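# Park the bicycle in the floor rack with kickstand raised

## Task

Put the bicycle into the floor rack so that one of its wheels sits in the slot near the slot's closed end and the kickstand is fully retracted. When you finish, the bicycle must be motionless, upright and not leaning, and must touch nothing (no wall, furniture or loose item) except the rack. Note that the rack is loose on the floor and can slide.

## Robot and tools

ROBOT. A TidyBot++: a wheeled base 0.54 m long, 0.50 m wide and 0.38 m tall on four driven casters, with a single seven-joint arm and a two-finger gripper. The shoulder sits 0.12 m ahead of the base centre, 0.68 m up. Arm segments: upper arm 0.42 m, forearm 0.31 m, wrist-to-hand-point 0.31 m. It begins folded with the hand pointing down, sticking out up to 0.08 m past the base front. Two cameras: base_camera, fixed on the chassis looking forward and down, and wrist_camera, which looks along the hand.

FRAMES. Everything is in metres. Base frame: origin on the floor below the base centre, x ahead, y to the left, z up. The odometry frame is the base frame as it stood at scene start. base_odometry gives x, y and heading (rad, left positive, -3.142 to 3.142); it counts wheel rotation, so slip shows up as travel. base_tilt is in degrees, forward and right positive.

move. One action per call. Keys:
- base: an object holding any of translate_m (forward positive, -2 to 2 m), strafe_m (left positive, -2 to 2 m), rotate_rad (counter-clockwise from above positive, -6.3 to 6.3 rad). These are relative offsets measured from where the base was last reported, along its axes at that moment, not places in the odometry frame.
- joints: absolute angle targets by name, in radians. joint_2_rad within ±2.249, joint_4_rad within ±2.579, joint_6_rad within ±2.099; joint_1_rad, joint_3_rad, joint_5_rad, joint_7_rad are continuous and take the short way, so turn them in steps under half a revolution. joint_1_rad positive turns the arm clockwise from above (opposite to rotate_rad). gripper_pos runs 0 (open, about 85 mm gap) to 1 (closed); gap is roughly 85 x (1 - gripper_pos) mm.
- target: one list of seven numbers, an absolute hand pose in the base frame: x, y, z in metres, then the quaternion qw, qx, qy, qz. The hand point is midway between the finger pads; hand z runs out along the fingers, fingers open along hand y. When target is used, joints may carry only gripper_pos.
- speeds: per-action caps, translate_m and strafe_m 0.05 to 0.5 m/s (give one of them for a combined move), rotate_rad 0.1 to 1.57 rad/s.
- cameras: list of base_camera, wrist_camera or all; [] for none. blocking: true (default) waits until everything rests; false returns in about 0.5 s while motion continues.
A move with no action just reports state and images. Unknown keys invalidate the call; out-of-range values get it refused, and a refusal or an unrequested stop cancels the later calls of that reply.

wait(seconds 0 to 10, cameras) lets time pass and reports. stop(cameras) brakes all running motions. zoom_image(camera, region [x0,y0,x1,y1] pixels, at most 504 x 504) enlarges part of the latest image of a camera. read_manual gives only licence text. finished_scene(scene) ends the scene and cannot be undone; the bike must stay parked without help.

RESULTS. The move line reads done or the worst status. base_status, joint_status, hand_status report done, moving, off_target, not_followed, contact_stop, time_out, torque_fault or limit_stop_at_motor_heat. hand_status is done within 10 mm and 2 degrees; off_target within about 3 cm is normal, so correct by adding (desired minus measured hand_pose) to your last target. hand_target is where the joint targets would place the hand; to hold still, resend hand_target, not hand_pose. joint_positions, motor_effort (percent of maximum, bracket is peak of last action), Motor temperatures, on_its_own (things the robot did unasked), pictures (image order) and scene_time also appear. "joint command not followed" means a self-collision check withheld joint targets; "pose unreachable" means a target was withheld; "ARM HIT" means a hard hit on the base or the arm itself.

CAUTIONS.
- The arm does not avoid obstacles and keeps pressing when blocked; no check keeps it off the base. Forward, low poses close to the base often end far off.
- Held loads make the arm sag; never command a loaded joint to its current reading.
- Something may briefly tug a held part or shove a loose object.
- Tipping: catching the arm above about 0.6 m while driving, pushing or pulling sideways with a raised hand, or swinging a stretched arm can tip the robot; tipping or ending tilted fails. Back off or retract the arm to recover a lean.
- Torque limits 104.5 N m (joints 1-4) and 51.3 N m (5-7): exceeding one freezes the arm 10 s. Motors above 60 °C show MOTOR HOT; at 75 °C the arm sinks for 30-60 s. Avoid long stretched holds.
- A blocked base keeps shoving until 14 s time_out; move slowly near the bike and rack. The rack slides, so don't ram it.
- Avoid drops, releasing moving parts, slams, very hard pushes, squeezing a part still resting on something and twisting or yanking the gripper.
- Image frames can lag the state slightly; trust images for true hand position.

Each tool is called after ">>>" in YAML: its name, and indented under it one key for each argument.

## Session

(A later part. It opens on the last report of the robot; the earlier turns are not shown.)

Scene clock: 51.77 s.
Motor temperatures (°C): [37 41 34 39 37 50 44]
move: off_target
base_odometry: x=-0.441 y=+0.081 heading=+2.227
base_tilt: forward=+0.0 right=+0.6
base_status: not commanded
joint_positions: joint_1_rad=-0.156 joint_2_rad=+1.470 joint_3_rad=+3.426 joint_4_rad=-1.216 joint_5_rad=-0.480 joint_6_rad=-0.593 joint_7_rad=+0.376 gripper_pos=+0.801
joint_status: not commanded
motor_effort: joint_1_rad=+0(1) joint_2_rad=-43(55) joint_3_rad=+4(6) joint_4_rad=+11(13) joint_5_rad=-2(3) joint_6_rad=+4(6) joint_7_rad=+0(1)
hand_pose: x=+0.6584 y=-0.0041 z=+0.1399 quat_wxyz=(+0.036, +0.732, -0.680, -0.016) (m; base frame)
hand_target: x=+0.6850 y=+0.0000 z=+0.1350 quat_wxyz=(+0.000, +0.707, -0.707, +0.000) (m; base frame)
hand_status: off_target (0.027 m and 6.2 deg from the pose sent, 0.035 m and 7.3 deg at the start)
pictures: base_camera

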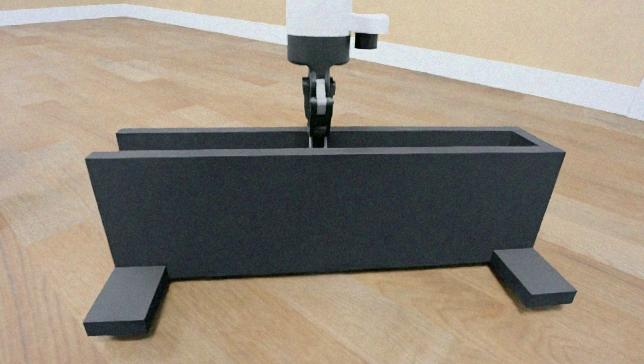

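Resting (nearly). Release.

>>> move:
  joints: {"gripper_pos": 0.3}
  cameras: ["wrist_camera"]

>>> move:
  target: [0.675, 0.0, 0.32, 0, 0.7071, -0.7071, 0]
  cameras: ["wrist_camera"]

Scene clock: 52.77 s.
Motor temperatures (°C): [37 41 34 39 37 50 44]
move: done
base_odometry: x=-0.441 y=+0.081 heading=+2.227
base_tilt: forward=+0.0 right=+0.6
base_status: not commanded
joint_positions: joint_1_rad=-0.154 joint_2_rad=+1.483 joint_3_rad=+3.426 joint_4_rad=-1.195 joint_5_rad=-0.488 joint_6_rad=-0.572 joint_7_rad=+0.376 gripper_pos=+0.300
joint_status: all done
motor_effort: joint_1_rad=+0(1) joint_2_rad=-45(49) joint_3_rad=+3(4) joint_4_rad=+7(12) joint_5_rad=-2(3) joint_6_rad=-1(5) joint_7_rad=+1(1)
hand_pose: x=+0.6707 y=-0.0048 z=+0.1351 quat_wxyz=(+0.027, +0.731, -0.681, -0.005) (m; base frame)
hand_target: x=+0.6850 y=+0.0000 z=+0.1350 quat_wxyz=(+0.000, +0.707, -0.707, +0.000) (m; base frame)
hand_status: not commanded
pictures: wrist_camera
camera_calibration:
wrist_camera: T_world_to_cam=[[-0.994391, -0.0846316, 0.0634413, 0.651493], [-0.0840023, 0.996387, 0.0125265, 0.11406], [-0.0642722, 0.00712697, -0.997907, 0.319677], [0, 0, 0, 1]] pos_world=[0.677966, -0.0607894, 0.276248]

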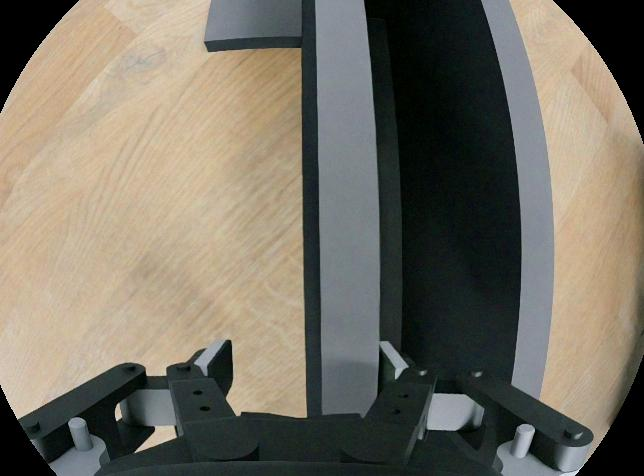

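Scene clock: 54.43 s.
Motor temperatures (°C): [37 41 34 39 37 50 44]
move: off_target
base_odometry: x=-0.441 y=+0.081 heading=+2.227
base_tilt: forward=+0.0 right=+0.6
base_status: not commanded
joint_positions: joint_1_rad=-0.165 joint_2_rad=+1.102 joint_3_rad=+3.455 joint_4_rad=-1.432 joint_5_rad=-0.488 joint_6_rad=-0.638 joint_7_rad=+0.376 gripper_pos=+0.300
joint_status: not commanded
motor_effort: joint_1_rad=+0(1) joint_2_rad=-44(49) joint_3_rad=+4(4) joint_4_rad=+10(11) joint_5_rad=-2(2) joint_6_rad=+1(1) joint_7_rad=+1(1)
hand_pose: x=+0.6915 y=-0.0023 z=+0.3129 quat_wxyz=(-0.018, +0.709, -0.705, +0.014) (m; base frame)
hand_target: x=+0.6750 y=+0.0000 z=+0.3200 quat_wxyz=(+0.000, +0.707, -0.707, +0.000) (m; base frame)
hand_status: off_target (0.018 m and 2.7 deg from the pose sent, 0.185 m and 5.1 deg at the start)
pictures: wrist_camera
camera_calibration:
wrist_camera: T_world_to_cam=[[-0.999376, -0.0203591, -0.0288526, 0.693624], [-0.0216676, 0.998716, 0.0457855, 0.0575354], [0.0278834, 0.0463821, -0.998535, 0.435038], [0, 0, 0, 1]] pos_world=[0.682308, -0.0635179, 0.451779]

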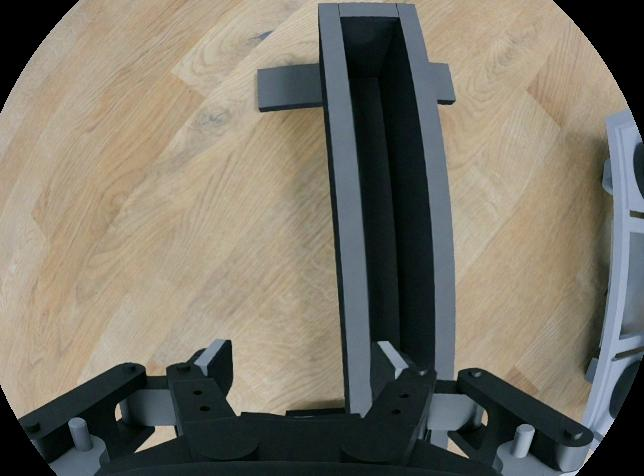

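>>> move:
  joints: {"joint_1_rad": 0, "joint_2_rad": 0.0, "joint_3_rad": 3.14, "joint_4_rad": -2.0, "joint_5_rad": 0, "joint_6_rad": -0.8, "joint_7_rad": 1.57, "gripper_pos": 0}
  base: {"translate_m": -0.3, "strafe_m": 0.85}
  speeds: {"translate_m": 0.4}

Scene clock: 58.00 s.
Motor temperatures (°C): [37 42 34 39 37 50 44]
move: done
base_odometry: x=-0.931 y=-0.675 heading=+2.227
base_tilt: forward=+0.0 right=+0.6
base_status: done
joint_positions: joint_1_rad=-0.014 joint_2_rad=+0.022 joint_3_rad=+3.152 joint_4_rad=-1.987 joint_5_rad=-0.064 joint_6_rad=-0.748 joint_7_rad=+1.523 gripper_pos=+0.000
joint_status: all done
motor_effort: joint_1_rad=+0(4) joint_2_rad=-18(46) joint_3_rad=+0(3) joint_4_rad=+18(18) joint_5_rad=-2(3) joint_6_rad=+4(4) joint_7_rad=+1(1)
hand_pose: x=+0.5299 y=+0.0166 z=+0.6808 quat_wxyz=(-0.031, +0.980, -0.040, +0.190) (m; base frame)
hand_target: x=+0.5091 y=+0.0020 z=+0.6784 quat_wxyz=(+0.000, +0.985, +0.000, +0.170) (m; base frame)
hand_status: not commanded
pictures: base_camera, wrist_camera
camera_calibration:
wrist_camera: T_world_to_cam=[[-0.059995, -0.996742, -0.053907, 0.078615], [-0.940117, 0.0745744, -0.332593, 0.777956], [0.335529, 0.030725, -0.941529, 0.604422], [0, 0, 0, 1]] pos_world=[0.533286, 0.00177236, 0.832061]

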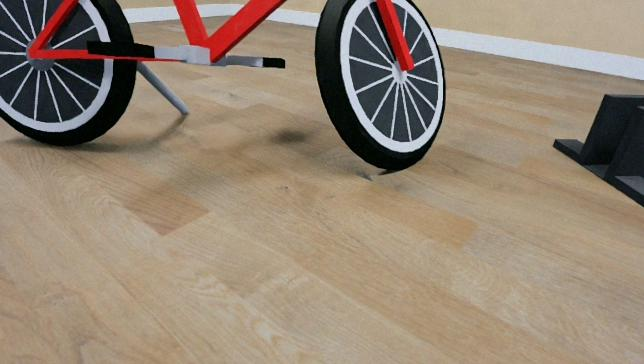

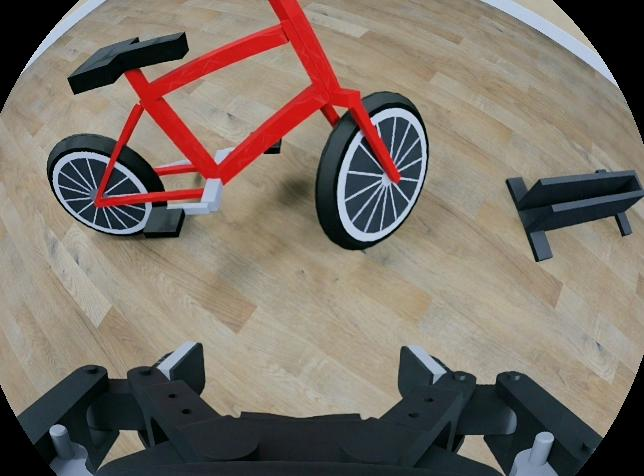

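>>> zoom_image:
  camera: "wrist_camera"
  region: [484, 140, 644, 280]

Scaled by 3.150.

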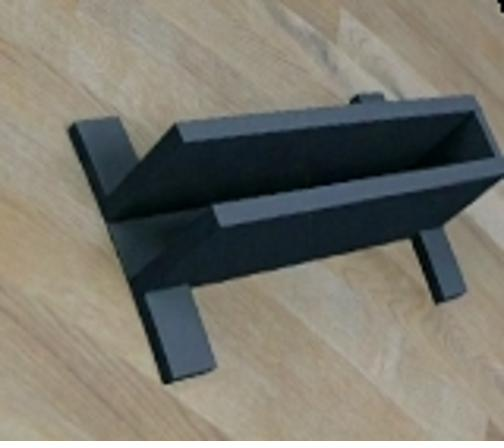

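>>> move:
  joints: {"joint_1_rad": 0, "joint_2_rad": -0.2, "joint_3_rad": 3.14, "joint_4_rad": -1.9, "joint_5_rad": 0, "joint_6_rad": -0.8, "joint_7_rad": 1.62}
  cameras: ["wrist_camera"]

Scene clock: 60.23 s.
Motor temperatures (°C): [37 42 34 39 37 50 44]
move: done
base_odometry: x=-0.931 y=-0.675 heading=+2.227
base_tilt: forward=+0.0 right=+0.6
base_status: not commanded
joint_positions: joint_1_rad=-0.014 joint_2_rad=-0.187 joint_3_rad=+3.152 joint_4_rad=-1.901 joint_5_rad=-0.064 joint_6_rad=-0.749 joint_7_rad=+1.572 gripper_pos=+0.000
joint_status: all done
motor_effort: joint_1_rad=+0(1) joint_2_rad=-12(20) joint_3_rad=+0(1) joint_4_rad=+20(21) joint_5_rad=-1(3) joint_6_rad=+5(6) joint_7_rad=+0(1)
hand_pose: x=+0.5472 y=+0.0166 z=+0.8082 quat_wxyz=(-0.030, +0.943, -0.013, +0.332) (m; base frame)
hand_target: x=+0.5334 y=+0.0020 z=+0.8043 quat_wxyz=(+0.008, +0.949, +0.024, +0.315) (m; base frame)
hand_status: not commanded
pictures: wrist_camera
camera_calibration:
wrist_camera: T_world_to_cam=[[-0.00304119, -0.999135, -0.0414707, 0.0452674], [-0.804237, 0.0270901, -0.593691, 0.974064], [0.594301, 0.0315467, -0.803623, 0.465485], [0, 0, 0, 1]] pos_world=[0.506877, 0.00415622, 0.954245]

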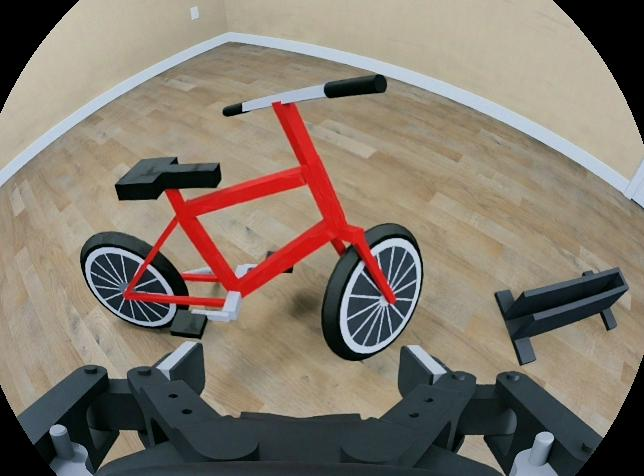

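>>> move:
  target: [0.55, 0.045, 0.87, 0.0499, 0.9160, 0.3794, -0.1206]
  cameras: ["wrist_camera"]

>>> move:
  base: {"translate_m": 0.42}
  speeds: {"translate_m": 0.25}

Scene clock: 63.90 s.
Motor temperatures (°C): [37 42 34 39 37 50 44]
move: off_target
base_odometry: x=-0.931 y=-0.675 heading=+2.227
base_tilt: forward=+0.0 right=+0.6
base_status: not commanded
joint_positions: joint_1_rad=-0.173 joint_2_rad=+0.501 joint_3_rad=+3.125 joint_4_rad=-0.652 joint_5_rad=+0.126 joint_6_rad=-2.042 joint_7_rad=+2.181 gripper_pos=+0.000
joint_status: not commanded
motor_effort: joint_1_rad=+0(1) joint_2_rad=-33(33) joint_3_rad=-1(1) joint_4_rad=+15(21) joint_5_rad=+0(3) joint_6_rad=+0(6) joint_7_rad=+1(1)
hand_pose: x=+0.5890 y=+0.0538 z=+0.8693 quat_wxyz=(+0.046, +0.930, +0.363, -0.037) (m; base frame)
hand_target: x=+0.5795 y=+0.0485 z=+0.8653 quat_wxyz=(+0.062, +0.918, +0.384, -0.074) (m; base frame)
hand_status: off_target (0.040 m and 9.9 deg from the pose sent, 0.068 m and 70.4 deg at the start; a joint's target at an end of its range on 68 of 68 steps)
pictures: wrist_camera
camera_calibration:
wrist_camera: T_world_to_cam=[[0.690331, -0.719653, 0.074453, -0.439053], [-0.721491, -0.677113, 0.144806, 0.390114], [-0.0537968, -0.153681, -0.986655, 1.03936], [0, 0, 0, 1]] pos_world=[0.640469, 0.107915, 1.00169]

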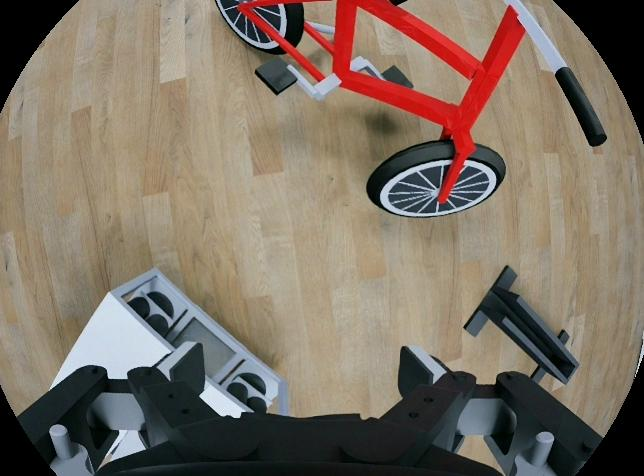

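Scene clock: 66.37 s.
Motor temperatures (°C): [37 42 34 39 37 50 44]
move: done
base_odometry: x=-1.187 y=-0.343 heading=+2.227
base_tilt: forward=+0.0 right=+0.6
base_status: done
joint_positions: joint_1_rad=-0.177 joint_2_rad=+0.517 joint_3_rad=+3.123 joint_4_rad=-0.650 joint_5_rad=+0.128 joint_6_rad=-2.049 joint_7_rad=+2.182 gripper_pos=+0.000
joint_status: not commanded
motor_effort: joint_1_rad=+0(1) joint_2_rad=-33(36) joint_3_rad=+0(1) joint_4_rad=+15(16) joint_5_rad=-1(2) joint_6_rad=-1(1) joint_7_rad=+1(1)
hand_pose: x=+0.5898 y=+0.0556 z=+0.8628 quat_wxyz=(+0.044, +0.929, +0.365, -0.047) (m; base frame)
hand_target: x=+0.5795 y=+0.0485 z=+0.8653 quat_wxyz=(+0.062, +0.918, +0.384, -0.074) (m; base frame)
hand_status: not commanded
pictures: base_camera, wrist_camera
camera_calibration:
wrist_camera: T_world_to_cam=[[0.694638, -0.71655, 0.0635156, -0.431119], [-0.715672, -0.679451, 0.161741, 0.374973], [-0.0727395, -0.157808, -0.984787, 1.04304], [0, 0, 0, 1]] pos_world=[0.643699, 0.110457, 0.993906]

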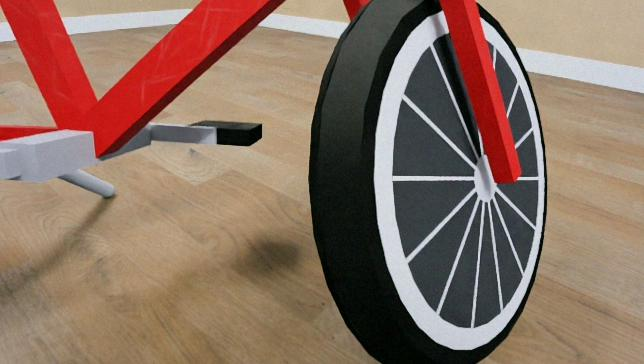

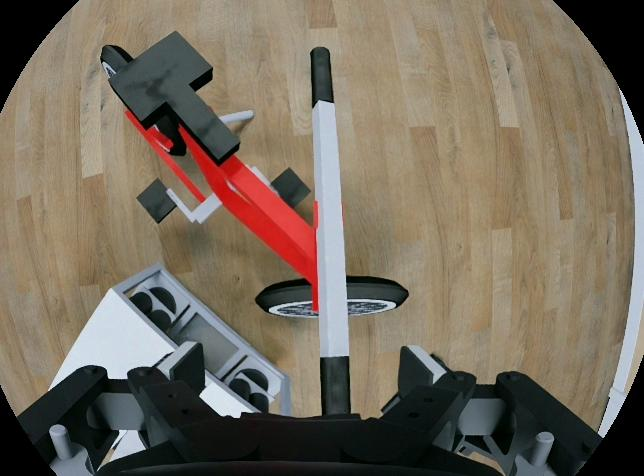

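>>> move:
  base: {"translate_m": 0.04}
  target: [0.605, 0.055, 0.76, 0.0499, 0.9160, 0.3794, -0.1206]
  cameras: ["wrist_camera"]

Scene clock: 69.30 s.
Motor temperatures (°C): [37 42 34 39 37 50 44]
move: off_target
base_odometry: x=-1.212 y=-0.311 heading=+2.227
base_tilt: forward=+0.0 right=+0.6
base_status: done
joint_positions: joint_1_rad=-0.177 joint_2_rad=+0.612 joint_3_rad=+3.116 joint_4_rad=-0.838 joint_5_rad=+0.128 joint_6_rad=-1.947 joint_7_rad=+2.182 gripper_pos=+0.000
joint_status: not commanded
motor_effort: joint_1_rad=+0(1) joint_2_rad=-37(40) joint_3_rad=+0(1) joint_4_rad=+15(17) joint_5_rad=+0(1) joint_6_rad=-2(2) joint_7_rad=+1(1)
hand_pose: x=+0.5913 y=+0.0573 z=+0.7650 quat_wxyz=(+0.027, +0.916, +0.376, -0.136) (m; base frame)
hand_target: x=+0.6050 y=+0.0550 z=+0.7600 quat_wxyz=(+0.050, +0.916, +0.379, -0.121) (m; base frame)
hand_status: off_target (0.015 m and 3.1 deg from the pose sent, 0.104 m and 8.7 deg at the start)
pictures: wrist_camera
camera_calibration:
wrist_camera: T_world_to_cam=[[0.711179, -0.701907, -0.0393865, -0.356674], [-0.659571, -0.685575, 0.308145, 0.248179], [-0.243291, -0.193168, -0.950524, 1.02382], [0, 0, 0, 1]] pos_world=[0.666436, 0.117562, 0.882638]

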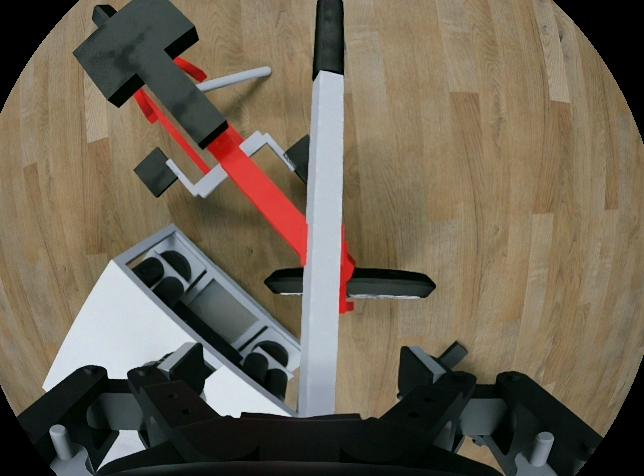

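>>> move:
  target: [0.602, 0.038, 0.71, 0.0499, 0.9160, 0.3794, -0.1206]
  cameras: ["wrist_camera"]

Scene clock: 70.63 s.
Motor temperatures (°C): [37 42 34 39 37 50 44]
move: off_target
base_odometry: x=-1.212 y=-0.311 heading=+2.227
base_tilt: forward=+0.0 right=+0.6
base_status: not commanded
joint_positions: joint_1_rad=-0.156 joint_2_rad=+0.612 joint_3_rad=+3.099 joint_4_rad=-1.030 joint_5_rad=+0.128 joint_6_rad=-1.779 joint_7_rad=+2.182 gripper_pos=+0.000
joint_status: not commanded
motor_effort: joint_1_rad=+0(1) joint_2_rad=-37(38) joint_3_rad=+0(1) joint_4_rad=+15(16) joint_5_rad=+0(1) joint_6_rad=-3(3) joint_7_rad=+0(1)
hand_pose: x=+0.5869 y=+0.0515 z=+0.7068 quat_wxyz=(+0.022, +0.912, +0.384, -0.146) (m; base frame)
hand_target: x=+0.6020 y=+0.0380 z=+0.7100 quat_wxyz=(+0.050, +0.916, +0.379, -0.121) (m; base frame)
hand_status: off_target (0.020 m and 4.4 deg from the pose sent, 0.059 m and 3.1 deg at the start)
pictures: wrist_camera
camera_calibration:
wrist_camera: T_world_to_cam=[[0.720013, -0.691347, -0.0601717, -0.350938], [-0.641679, -0.696278, 0.321629, 0.239782], [-0.264253, -0.192966, -0.944952, 0.974661], [0, 0, 0, 1]] pos_world=[0.6641, 0.112411, 0.822771]

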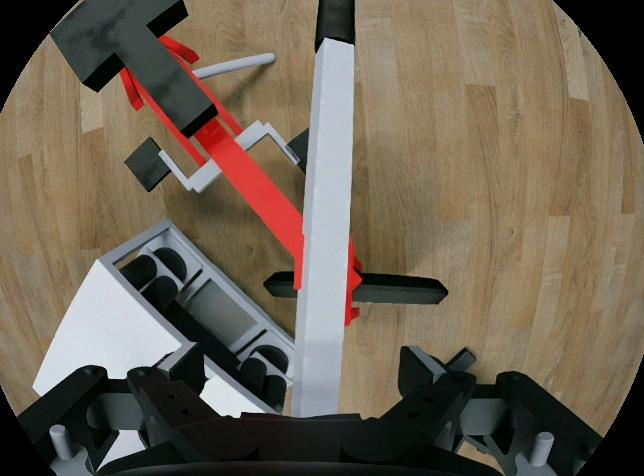

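>>> move:
  target: [0.606, 0.026, 0.672, 0.0499, 0.9160, 0.3794, -0.1206]
  cameras: ["wrist_camera"]

Scene clock: 71.60 s.
Motor temperatures (°C): [37 42 34 39 37 50 44]
move: off_target
base_odometry: x=-1.212 y=-0.311 heading=+2.227
base_tilt: forward=+0.0 right=+0.6
base_status: not commanded
joint_positions: joint_1_rad=-0.130 joint_2_rad=+0.612 joint_3_rad=+3.095 joint_4_rad=-1.123 joint_5_rad=+0.128 joint_6_rad=-1.667 joint_7_rad=+2.182 gripper_pos=+0.000
joint_status: not commanded
motor_effort: joint_1_rad=+0(1) joint_2_rad=-36(38) joint_3_rad=-1(1) joint_4_rad=+15(16) joint_5_rad=+0(2) joint_6_rad=-2(3) joint_7_rad=+1(1)
hand_pose: x=+0.5903 y=+0.0411 z=+0.6760 quat_wxyz=(+0.021, +0.915, +0.380, -0.137) (m; base frame)
hand_target: x=+0.6060 y=+0.0260 z=+0.6720 quat_wxyz=(+0.050, +0.916, +0.379, -0.121) (m; base frame)
hand_status: off_target (0.022 m and 3.8 deg from the pose sent, 0.047 m and 4.4 deg at the start)
pictures: wrist_camera
camera_calibration:
wrist_camera: T_world_to_cam=[[0.71442, -0.697707, -0.0530003, -0.363667], [-0.653563, -0.692433, 0.305602, 0.262282], [-0.24992, -0.183689, -0.950683, 0.939494], [0, 0, 0, 1]] pos_world=[0.666026, 0.100454, 0.793733]

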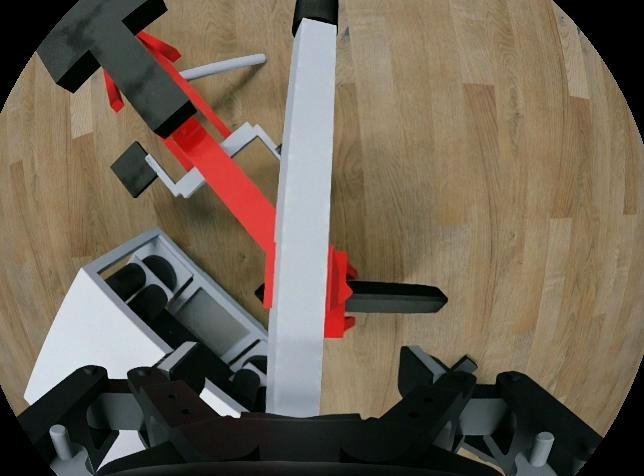

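>>> move:
  target: [0.602, 0.028, 0.66, 0.0499, 0.9160, 0.3794, -0.1206]
  cameras: []

>>> move:
  joints: {"gripper_pos": 0.6}
  cameras: ["wrist_camera"]

Scene clock: 72.40 s.
Motor temperatures (°C): [37 42 34 39 37 50 44]
move: off_target
base_odometry: x=-1.212 y=-0.311 heading=+2.227
base_tilt: forward=+0.0 right=+0.6
base_status: not commanded
joint_positions: joint_1_rad=-0.130 joint_2_rad=+0.612 joint_3_rad=+3.095 joint_4_rad=-1.170 joint_5_rad=+0.128 joint_6_rad=-1.624 joint_7_rad=+2.182 gripper_pos=+0.000
joint_status: not commanded
motor_effort: joint_1_rad=+0(0) joint_2_rad=-37(38) joint_3_rad=-1(1) joint_4_rad=+15(16) joint_5_rad=-1(1) joint_6_rad=-2(2) joint_7_rad=+0(1)
hand_pose: x=+0.5867 y=+0.0407 z=+0.6620 quat_wxyz=(+0.020, +0.913, +0.382, -0.139) (m; base frame)
hand_target: x=+0.6020 y=+0.0280 z=+0.6600 quat_wxyz=(+0.050, +0.916, +0.379, -0.121) (m; base frame)
hand_status: off_target (0.020 m and 4.0 deg from the pose sent, 0.024 m and 3.8 deg at the start)
pictures: none
No camera images: "cameras" was empty.

Scene clock: 73.27 s.
Motor temperatures (°C): [37 42 34 39 37 50 44]
move: done
base_odometry: x=-1.212 y=-0.311 heading=+2.227
base_tilt: forward=+0.0 right=+0.6
base_status: not commanded
joint_positions: joint_1_rad=-0.130 joint_2_rad=+0.612 joint_3_rad=+3.095 joint_4_rad=-1.170 joint_5_rad=+0.128 joint_6_rad=-1.624 joint_7_rad=+2.182 gripper_pos=+0.600
joint_status: all done
motor_effort: joint_1_rad=+0(0) joint_2_rad=-36(37) joint_3_rad=+0(1) joint_4_rad=+15(15) joint_5_rad=-1(2) joint_6_rad=-2(3) joint_7_rad=+1(1)
hand_pose: x=+0.5868 y=+0.0408 z=+0.6620 quat_wxyz=(+0.021, +0.913, +0.382, -0.139) (m; base frame)
hand_target: x=+0.6020 y=+0.0280 z=+0.6600 quat_wxyz=(+0.050, +0.916, +0.379, -0.121) (m; base frame)
hand_status: not commanded
pictures: wrist_camera
camera_calibration:
wrist_camera: T_world_to_cam=[[0.718003, -0.693812, -0.0556527, -0.362676], [-0.648813, -0.696093, 0.307402, 0.260254], [-0.252018, -0.184607, -0.949951, 0.925974], [0, 0, 0, 1]] pos_world=[0.662621, 0.100474, 0.779443]

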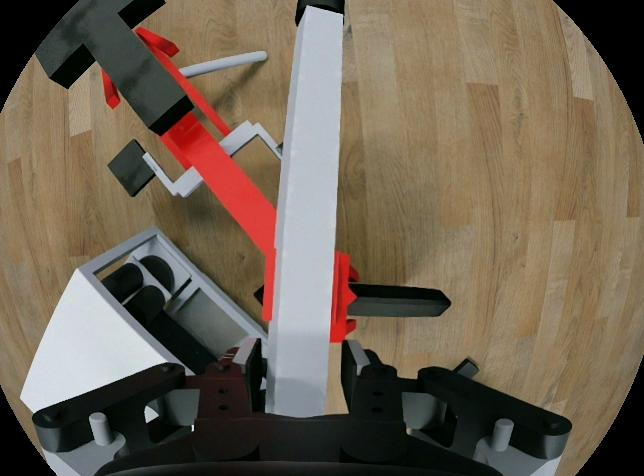

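>>> move:
  joints: {"gripper_pos": 1.0}
  cameras: ["base_camera", "wrist_camera"]

Scene clock: 74.10 s.
Motor temperatures (°C): [37 42 34 39 37 50 44]
move: off_target
base_odometry: x=-1.212 y=-0.311 heading=+2.227
base_tilt: forward=+0.0 right=+0.6
base_status: not commanded
joint_positions: joint_1_rad=-0.128 joint_2_rad=+0.611 joint_3_rad=+3.092 joint_4_rad=-1.170 joint_5_rad=+0.128 joint_6_rad=-1.624 joint_7_rad=+2.182 gripper_pos=+0.778
joint_status: gripper_pos off_target (ended at +0.778, target +1.000)
motor_effort: joint_1_rad=-1(3) joint_2_rad=-35(37) joint_3_rad=+0(2) joint_4_rad=+15(17) joint_5_rad=+3(4) joint_6_rad=+1(4) joint_7_rad=+2(2)
hand_pose: x=+0.5864 y=+0.0412 z=+0.6623 quat_wxyz=(+0.020, +0.913, +0.383, -0.138) (m; base frame)
hand_target: x=+0.6020 y=+0.0280 z=+0.6600 quat_wxyz=(+0.050, +0.916, +0.379, -0.121) (m; base frame)
hand_status: not commanded
pictures: base_camera, wrist_camera
camera_calibration:
wrist_camera: T_world_to_cam=[[0.718834, -0.692842, -0.0569877, -0.361675], [-0.647898, -0.697404, 0.306358, 0.260432], [-0.252001, -0.183299, -0.950209, 0.926362], [0, 0, 0, 1]] pos_world=[0.662162, 0.100843, 0.779841]

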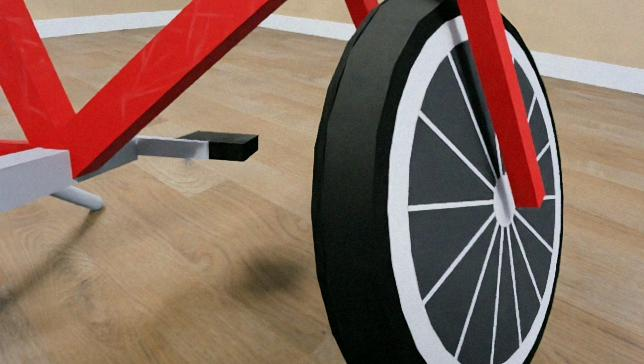

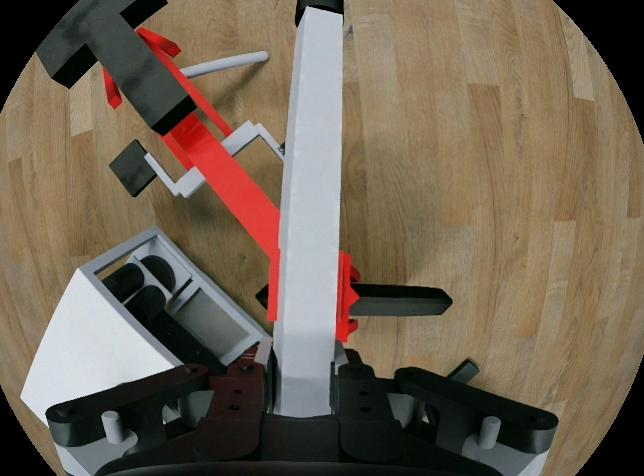

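>>> move:
  base: {"translate_m": -0.0375}
  speeds: {"translate_m": 0.05}
  target: [0.596, 0.043, 0.665, 0.0289, 0.9561, 0.2742, -0.1004]

Scene clock: 75.60 s.
Motor temperatures (°C): [37 42 34 39 37 50 44]
move: done
base_odometry: x=-1.189 y=-0.341 heading=+2.227
base_tilt: forward=+0.0 right=+0.6
base_status: done
joint_positions: joint_1_rad=-0.125 joint_2_rad=+0.597 joint_3_rad=+3.089 joint_4_rad=-1.173 joint_5_rad=+0.112 joint_6_rad=-1.565 joint_7_rad=+1.981 gripper_pos=+0.783
joint_status: not commanded
motor_effort: joint_1_rad=+2(3) joint_2_rad=-36(41) joint_3_rad=+2(2) joint_4_rad=+11(15) joint_5_rad=+4(5) joint_6_rad=-6(8) joint_7_rad=+1(2)
hand_pose: x=+0.6026 y=+0.0490 z=+0.6639 quat_wxyz=(+0.029, +0.951, +0.291, -0.100) (m; base frame)
hand_target: x=+0.5960 y=+0.0430 z=+0.6650 quat_wxyz=(+0.029, +0.956, +0.274, -0.100) (m; base frame)
hand_status: done (0.009 m and 2.0 deg from the pose sent, 0.010 m and 14.1 deg at the start)
pictures: base_camera, wrist_camera
camera_calibration:
wrist_camera: T_world_to_cam=[[0.573954, -0.81881, 0.0112931, -0.319719], [-0.79521, -0.554013, 0.246396, 0.397407], [-0.195495, -0.150401, -0.969103, 0.910316], [0, 0, 0, 1]] pos_world=[0.677488, 0.0952917, 0.787881]

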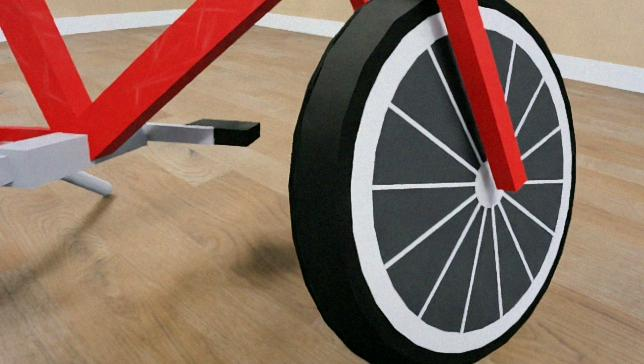

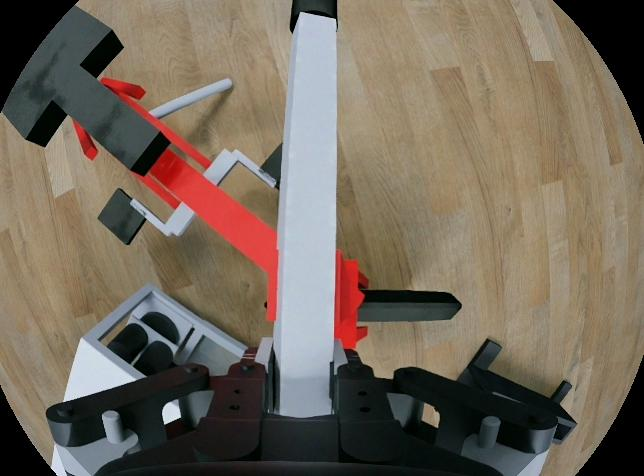

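>>> move:
  base: {"translate_m": -0.0375}
  speeds: {"translate_m": 0.05}
  target: [0.585, 0.055, 0.665, 0.0144, 0.9826, 0.1644, -0.0860]

Scene clock: 76.93 s.
Motor temperatures (°C): [37 42 34 39 37 50 44]
move: off_target
base_odometry: x=-1.166 y=-0.370 heading=+2.227
base_tilt: forward=+0.0 right=+0.6
base_status: done
joint_positions: joint_1_rad=-0.125 joint_2_rad=+0.554 joint_3_rad=+3.092 joint_4_rad=-1.224 joint_5_rad=+0.077 joint_6_rad=-1.524 joint_7_rad=+1.794 gripper_pos=+0.794
joint_status: not commanded
motor_effort: joint_1_rad=+1(2) joint_2_rad=-33(38) joint_3_rad=+1(3) joint_4_rad=+9(12) joint_5_rad=+3(5) joint_6_rad=-7(8) joint_7_rad=+0(1)
hand_pose: x=+0.5949 y=+0.0579 z=+0.6686 quat_wxyz=(+0.023, +0.976, +0.199, -0.080) (m; base frame)
hand_target: x=+0.5850 y=+0.0550 z=+0.6650 quat_wxyz=(+0.014, +0.983, +0.164, -0.086) (m; base frame)
hand_status: off_target (0.011 m and 4.2 deg from the pose sent, 0.019 m and 15.1 deg at the start)
pictures: base_camera, wrist_camera
camera_calibration:
wrist_camera: T_world_to_cam=[[0.408415, -0.912391, 0.0272075, -0.214819], [-0.895266, -0.39458, 0.206895, 0.471761], [-0.178034, -0.108857, -0.977985, 0.907848], [0, 0, 0, 1]] pos_world=[0.671715, 0.0889742, 0.796101]

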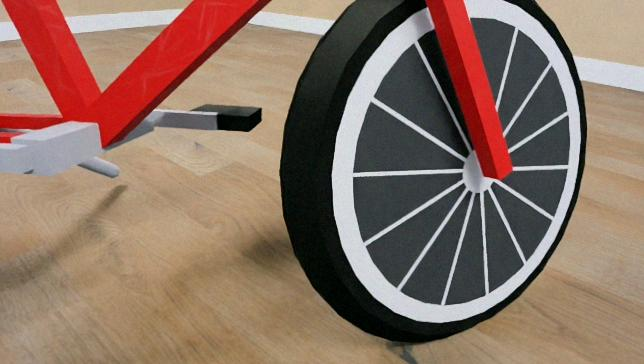

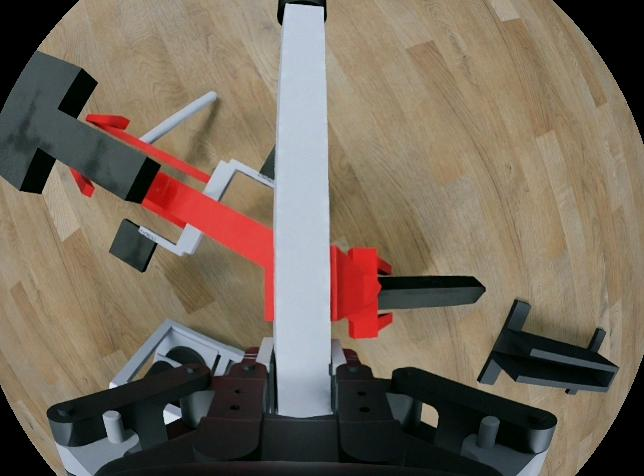

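>>> move:
  base: {"translate_m": -0.04}
  speeds: {"translate_m": 0.05}
  target: [0.580, 0.067, 0.665, 0.0024, 0.9970, 0.0348, -0.0697]

Scene clock: 78.20 s.
Motor temperatures (°C): [37 42 34 39 37 50 44]
move: off_target
base_odometry: x=-1.142 y=-0.402 heading=+2.227
base_tilt: forward=+0.0 right=+0.6
base_status: done
joint_positions: joint_1_rad=-0.132 joint_2_rad=+0.518 joint_3_rad=+3.118 joint_4_rad=-1.273 joint_5_rad=+0.029 joint_6_rad=-1.471 joint_7_rad=+1.556 gripper_pos=+0.803
joint_status: not commanded
motor_effort: joint_1_rad=+0(2) joint_2_rad=-31(34) joint_3_rad=+1(2) joint_4_rad=+10(13) joint_5_rad=+2(4) joint_6_rad=-7(9) joint_7_rad=+0(1)
hand_pose: x=+0.5921 y=+0.0649 z=+0.6698 quat_wxyz=(+0.014, +0.996, +0.071, -0.059) (m; base frame)
hand_target: x=+0.5800 y=+0.0670 z=+0.6650 quat_wxyz=(+0.002, +0.997, +0.035, -0.070) (m; base frame)
hand_status: off_target (0.013 m and 4.5 deg from the pose sent, 0.018 m and 19.2 deg at the start)
pictures: base_camera, wrist_camera
camera_calibration:
wrist_camera: T_world_to_cam=[[0.160446, -0.986456, 0.0340964, -0.0602294], [-0.974976, -0.153004, 0.161282, 0.533797], [-0.15388, -0.0591201, -0.986319, 0.897346], [0, 0, 0, 1]] pos_world=[0.668186, 0.0753105, 0.801032]

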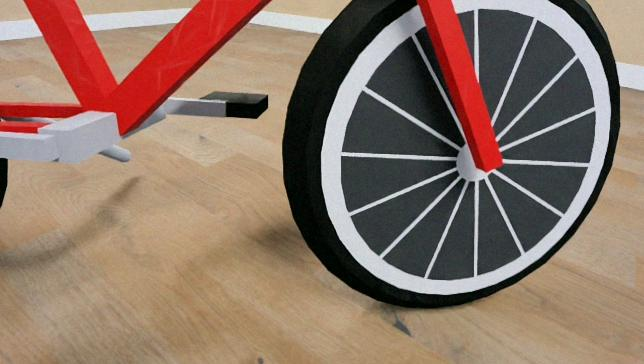

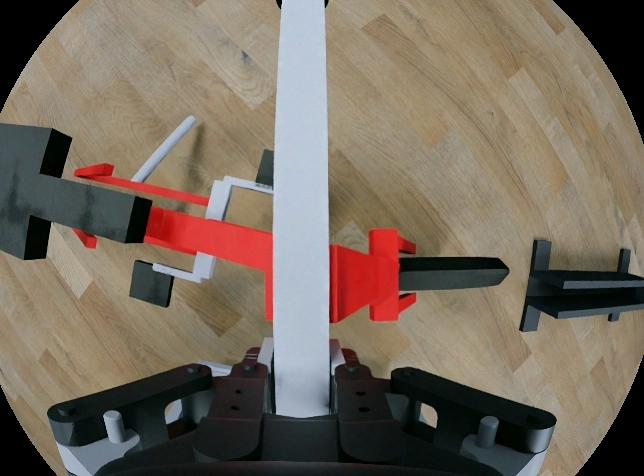

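>>> zoom_image:
  camera: "wrist_camera"
  region: [380, 220, 644, 350]

Scaled by 1.909.

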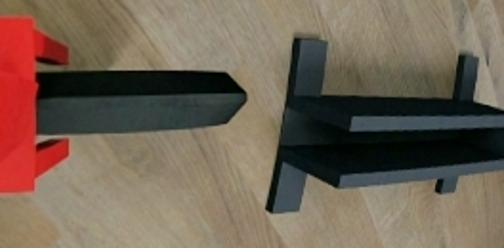

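>>> move:
  base: {"translate_m": -0.03}
  speeds: {"translate_m": 0.05}
  target: [0.565, 0.083, 0.667, -0.005, 0.9940, -0.0957, -0.0521]

Scene clock: 80.10 s.
Motor temperatures (°C): [37 42 34 39 37 50 44]
move: off_target
base_odometry: x=-1.123 y=-0.425 heading=+2.228
base_tilt: forward=+0.0 right=+0.6
base_status: done
joint_positions: joint_1_rad=-0.164 joint_2_rad=+0.459 joint_3_rad=+3.152 joint_4_rad=-1.371 joint_5_rad=+0.008 joint_6_rad=-1.412 joint_7_rad=+1.300 gripper_pos=+0.804
joint_status: not commanded
motor_effort: joint_1_rad=+0(2) joint_2_rad=-30(33) joint_3_rad=+0(2) joint_4_rad=+12(14) joint_5_rad=+0(2) joint_6_rad=-5(9) joint_7_rad=-1(1)
hand_pose: x=+0.5728 y=+0.0698 z=+0.6685 quat_wxyz=(+0.017, +0.997, -0.057, -0.048) (m; base frame)
hand_target: x=+0.5650 y=+0.0830 z=+0.6670 quat_wxyz=(-0.005, +0.994, -0.096, -0.052) (m; base frame)
hand_status: off_target (0.015 m and 5.1 deg from the pose sent, 0.033 m and 19.3 deg at the start)
pictures: base_camera, wrist_camera
camera_calibration:
wrist_camera: T_world_to_cam=[[-0.0960426, -0.993886, 0.0544688, 0.0815164], [-0.985484, 0.102642, 0.135226, 0.521521], [-0.13999, -0.0406906, -0.989316, 0.88611], [0, 0, 0, 1]] pos_world=[0.645826, 0.0635446, 0.80168]

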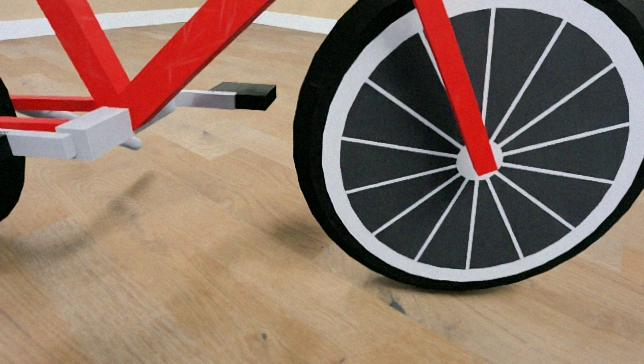

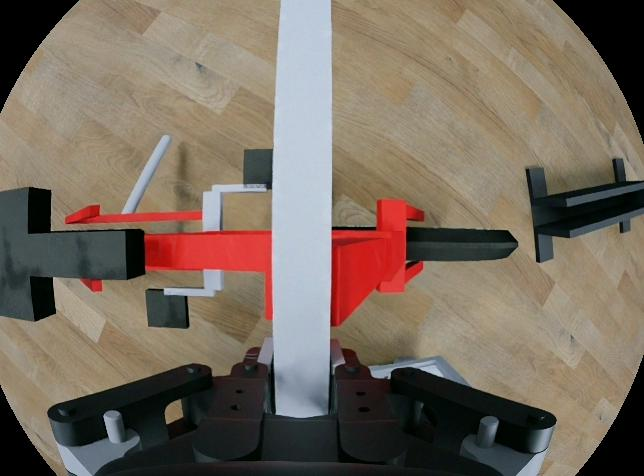

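>>> move:
  base: {"translate_m": -0.045}
  speeds: {"translate_m": 0.05}
  target: [0.565, 0.088, 0.667, -0.005, 0.9940, -0.0957, -0.0521]

Scene clock: 81.70 s.
Motor temperatures (°C): [37 42 34 39 37 50 44]
move: off_target
base_odometry: x=-1.096 y=-0.461 heading=+2.228
base_tilt: forward=+0.0 right=+0.6
base_status: done
joint_positions: joint_1_rad=-0.171 joint_2_rad=+0.456 joint_3_rad=+3.152 joint_4_rad=-1.382 joint_5_rad=+0.004 joint_6_rad=-1.408 joint_7_rad=+1.285 gripper_pos=+0.805
joint_status: not commanded
motor_effort: joint_1_rad=+0(2) joint_2_rad=-32(35) joint_3_rad=+0(1) joint_4_rad=+14(17) joint_5_rad=+0(2) joint_6_rad=-4(7) joint_7_rad=-1(1)
hand_pose: x=+0.5693 y=+0.0737 z=+0.6669 quat_wxyz=(+0.016, +0.997, -0.062, -0.050) (m; base frame)
hand_target: x=+0.5650 y=+0.0880 z=+0.6670 quat_wxyz=(-0.005, +0.994, -0.096, -0.052) (m; base frame)
hand_status: off_target (0.015 m and 4.6 deg from the pose sent, 0.020 m and 5.1 deg at the start)
pictures: base_camera, wrist_camera
camera_calibration:
wrist_camera: T_world_to_cam=[[-0.10434, -0.993107, 0.0534089, 0.0904893], [-0.984057, 0.110868, 0.139072, 0.513954], [-0.144034, -0.0380467, -0.988841, 0.88596], [0, 0, 0, 1]] pos_world=[0.64281, 0.0665922, 0.799765]

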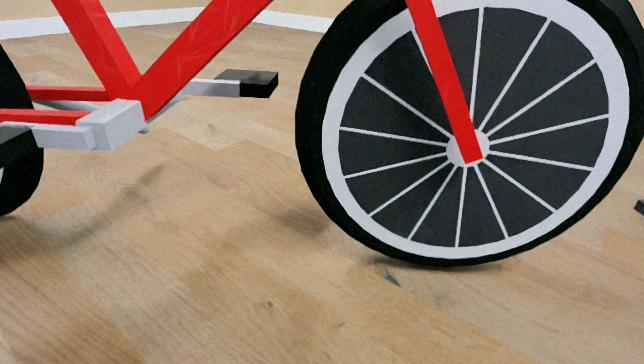

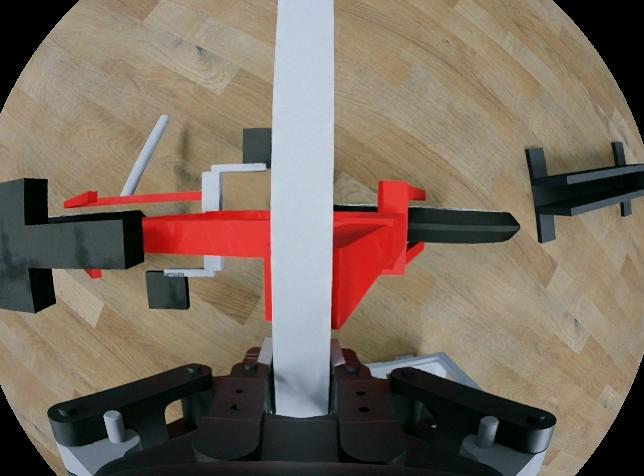

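>>> zoom_image:
  camera: "wrist_camera"
  region: [464, 130, 644, 260]

Scaled by 2.800.

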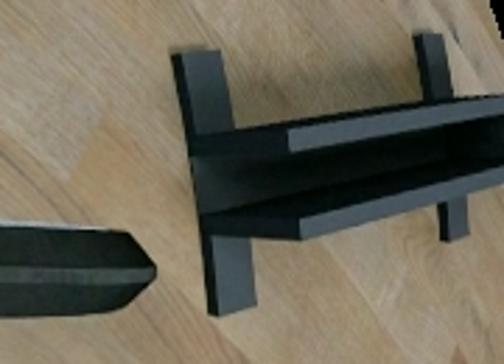

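>>> move:
  target: [0.567, 0.08, 0.667, 0.0023, 0.9977, 0.0523, -0.0436]

Scene clock: 84.07 s.
Motor temperatures (°C): [37 42 34 39 37 50 44]
move: off_target
base_odometry: x=-1.096 y=-0.461 heading=+2.228
base_tilt: forward=+0.0 right=+0.6
base_status: not commanded
joint_positions: joint_1_rad=-0.158 joint_2_rad=+0.450 joint_3_rad=+3.139 joint_4_rad=-1.387 joint_5_rad=+0.004 joint_6_rad=-1.408 joint_7_rad=+1.473 gripper_pos=+0.805
joint_status: not commanded
motor_effort: joint_1_rad=-1(2) joint_2_rad=-29(32) joint_3_rad=-1(2) joint_4_rad=+15(16) joint_5_rad=-1(2) joint_6_rad=+2(4) joint_7_rad=+2(2)
hand_pose: x=+0.5672 y=+0.0727 z=+0.6685 quat_wxyz=(+0.008, +0.998, +0.032, -0.051) (m; base frame)
hand_target: x=+0.5670 y=+0.0800 z=+0.6670 quat_wxyz=(+0.002, +0.998, +0.052, -0.044) (m; base frame)
hand_status: off_target (0.007 m and 2.6 deg from the pose sent, 0.007 m and 13.2 deg at the start)
pictures: base_camera, wrist_camera
camera_calibration:
wrist_camera: T_world_to_cam=[[0.0810352, -0.996295, 0.0288042, 0.00079932], [-0.986748, -0.0761155, 0.143303, 0.524092], [-0.140579, -0.040035, -0.98926, 0.885715], [0, 0, 0, 1]] pos_world=[0.641595, 0.0761475, 0.801076]

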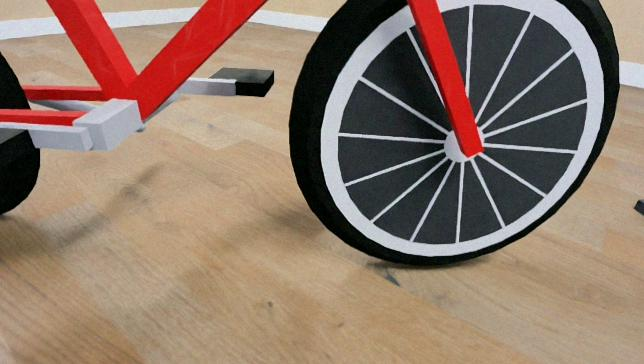

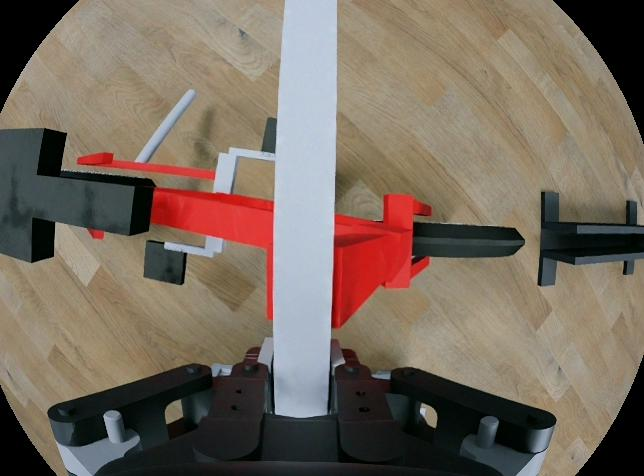

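>>> zoom_image:
  camera: "wrist_camera"
  region: [380, 180, 644, 300]

Scaled by 1.909.

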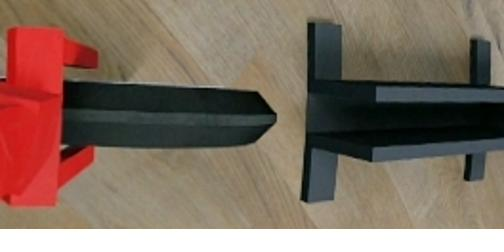

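>>> move:
  base: {"translate_m": 0.033}
  speeds: {"translate_m": 0.06}
  target: [0.566, 0.088, 0.667, -0.005, 0.9940, -0.0957, -0.0521]
  cameras: []

>>> move:
  base: {"translate_m": -0.018, "strafe_m": -0.12}
  speeds: {"translate_m": 0.08}

Scene clock: 86.03 s.
Motor temperatures (°C): [37 42 34 39 37 50 44]
move: off_target
base_odometry: x=-1.116 y=-0.435 heading=+2.227
base_tilt: forward=+0.0 right=+0.6
base_status: done
joint_positions: joint_1_rad=-0.175 joint_2_rad=+0.451 joint_3_rad=+3.157 joint_4_rad=-1.386 joint_5_rad=-0.012 joint_6_rad=-1.397 joint_7_rad=+1.261 gripper_pos=+0.805
joint_status: not commanded
motor_effort: joint_1_rad=+0(2) joint_2_rad=-31(37) joint_3_rad=+1(1) joint_4_rad=+16(18) joint_5_rad=+1(2) joint_6_rad=+0(4) joint_7_rad=+0(2)
hand_pose: x=+0.5704 y=+0.0783 z=+0.6676 quat_wxyz=(+0.009, +0.996, -0.076, -0.046) (m; base frame)
hand_target: x=+0.5660 y=+0.0880 z=+0.6670 quat_wxyz=(-0.005, +0.994, -0.096, -0.052) (m; base frame)
hand_status: off_target (0.011 m and 2.9 deg from the pose sent, 0.015 m and 14.7 deg at the start)
pictures: none
No camera images: "cameras" was empty.

Scene clock: 88.07 s.
Motor temperatures (°C): [37 42 34 39 37 50 44]
move: done
base_odometry: x=-1.010 y=-0.376 heading=+2.227
base_tilt: forward=+0.0 right=+0.6
base_status: done
joint_positions: joint_1_rad=-0.180 joint_2_rad=+0.451 joint_3_rad=+3.165 joint_4_rad=-1.386 joint_5_rad=-0.018 joint_6_rad=-1.397 joint_7_rad=+1.261 gripper_pos=+0.805
joint_status: not commanded
motor_effort: joint_1_rad=+0(4) joint_2_rad=-32(34) joint_3_rad=+1(3) joint_4_rad=+15(17) joint_5_rad=+0(4) joint_6_rad=-1(1) joint_7_rad=+1(1)
hand_pose: x=+0.5706 y=+0.0787 z=+0.6677 quat_wxyz=(+0.007, +0.996, -0.078, -0.046) (m; base frame)
hand_target: x=+0.5660 y=+0.0880 z=+0.6670 quat_wxyz=(-0.005, +0.994, -0.096, -0.052) (m; base frame)
hand_status: not commanded
pictures: base_camera, wrist_camera
camera_calibration:
wrist_camera: T_world_to_cam=[[-0.138202, -0.989681, 0.0378329, 0.125048], [-0.981149, 0.14202, 0.131058, 0.515734], [-0.135079, -0.0190073, -0.990653, 0.881758], [0, 0, 0, 1]] pos_world=[0.642401, 0.0672732, 0.801193]

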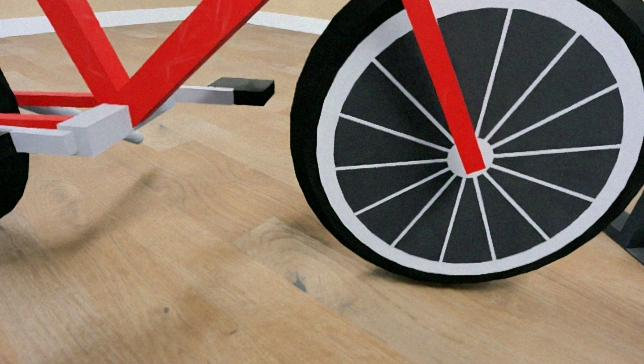

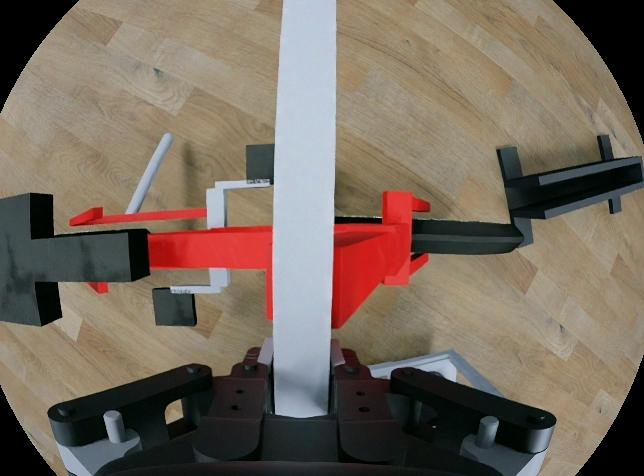

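>>> zoom_image:
  camera: "wrist_camera"
  region: [380, 120, 644, 280]

Scaled by 1.909.

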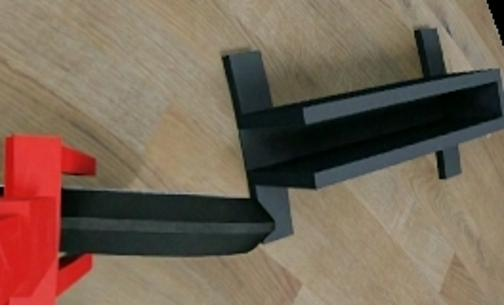

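>>> move:
  target: [0.588, 0.076, 0.667, 0.0064, 0.988, 0.1477, -0.0431]
  cameras: ["wrist_camera"]

Scene clock: 89.80 s.
Motor temperatures (°C): [37 42 34 39 37 50 44]
move: off_target
base_odometry: x=-1.010 y=-0.376 heading=+2.227
base_tilt: forward=+0.0 right=+0.6
base_status: not commanded
joint_positions: joint_1_rad=-0.142 joint_2_rad=+0.475 joint_3_rad=+3.120 joint_4_rad=-1.331 joint_5_rad=-0.007 joint_6_rad=-1.399 joint_7_rad=+1.639 gripper_pos=+0.805
joint_status: not commanded
motor_effort: joint_1_rad=-1(3) joint_2_rad=-33(35) joint_3_rad=-1(3) joint_4_rad=+15(18) joint_5_rad=-1(3) joint_6_rad=+0(2) joint_7_rad=+2(2)
hand_pose: x=+0.5905 y=+0.0805 z=+0.6721 quat_wxyz=(-0.007, +0.993, +0.114, -0.032) (m; base frame)
hand_target: x=+0.5880 y=+0.0760 z=+0.6670 quat_wxyz=(+0.006, +0.988, +0.148, -0.043) (m; base frame)
hand_status: off_target (0.007 m and 4.4 deg from the pose sent, 0.018 m and 25.9 deg at the start)
pictures: wrist_camera
camera_calibration:
wrist_camera: T_world_to_cam=[[0.241142, -0.970478, -0.00481814, -0.067522], [-0.965213, -0.240345, 0.10295, 0.574679], [-0.101068, -0.0201749, -0.994675, 0.871596], [0, 0, 0, 1]] pos_world=[0.659061, 0.0901767, 0.807466]

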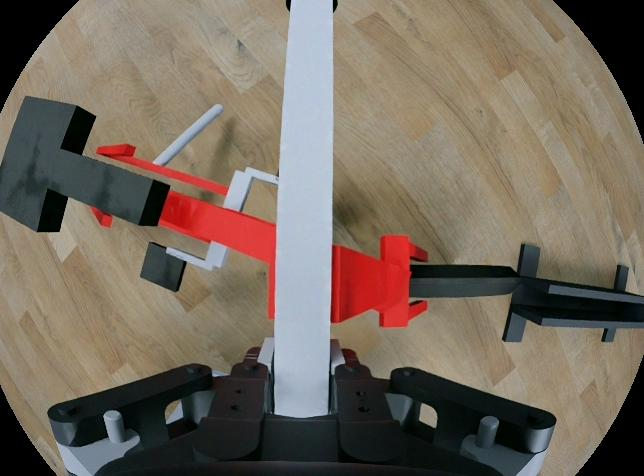

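>>> zoom_image:
  camera: "wrist_camera"
  region: [380, 210, 644, 370]

Scaled by 1.909.

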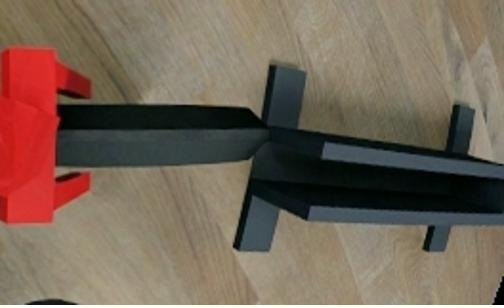

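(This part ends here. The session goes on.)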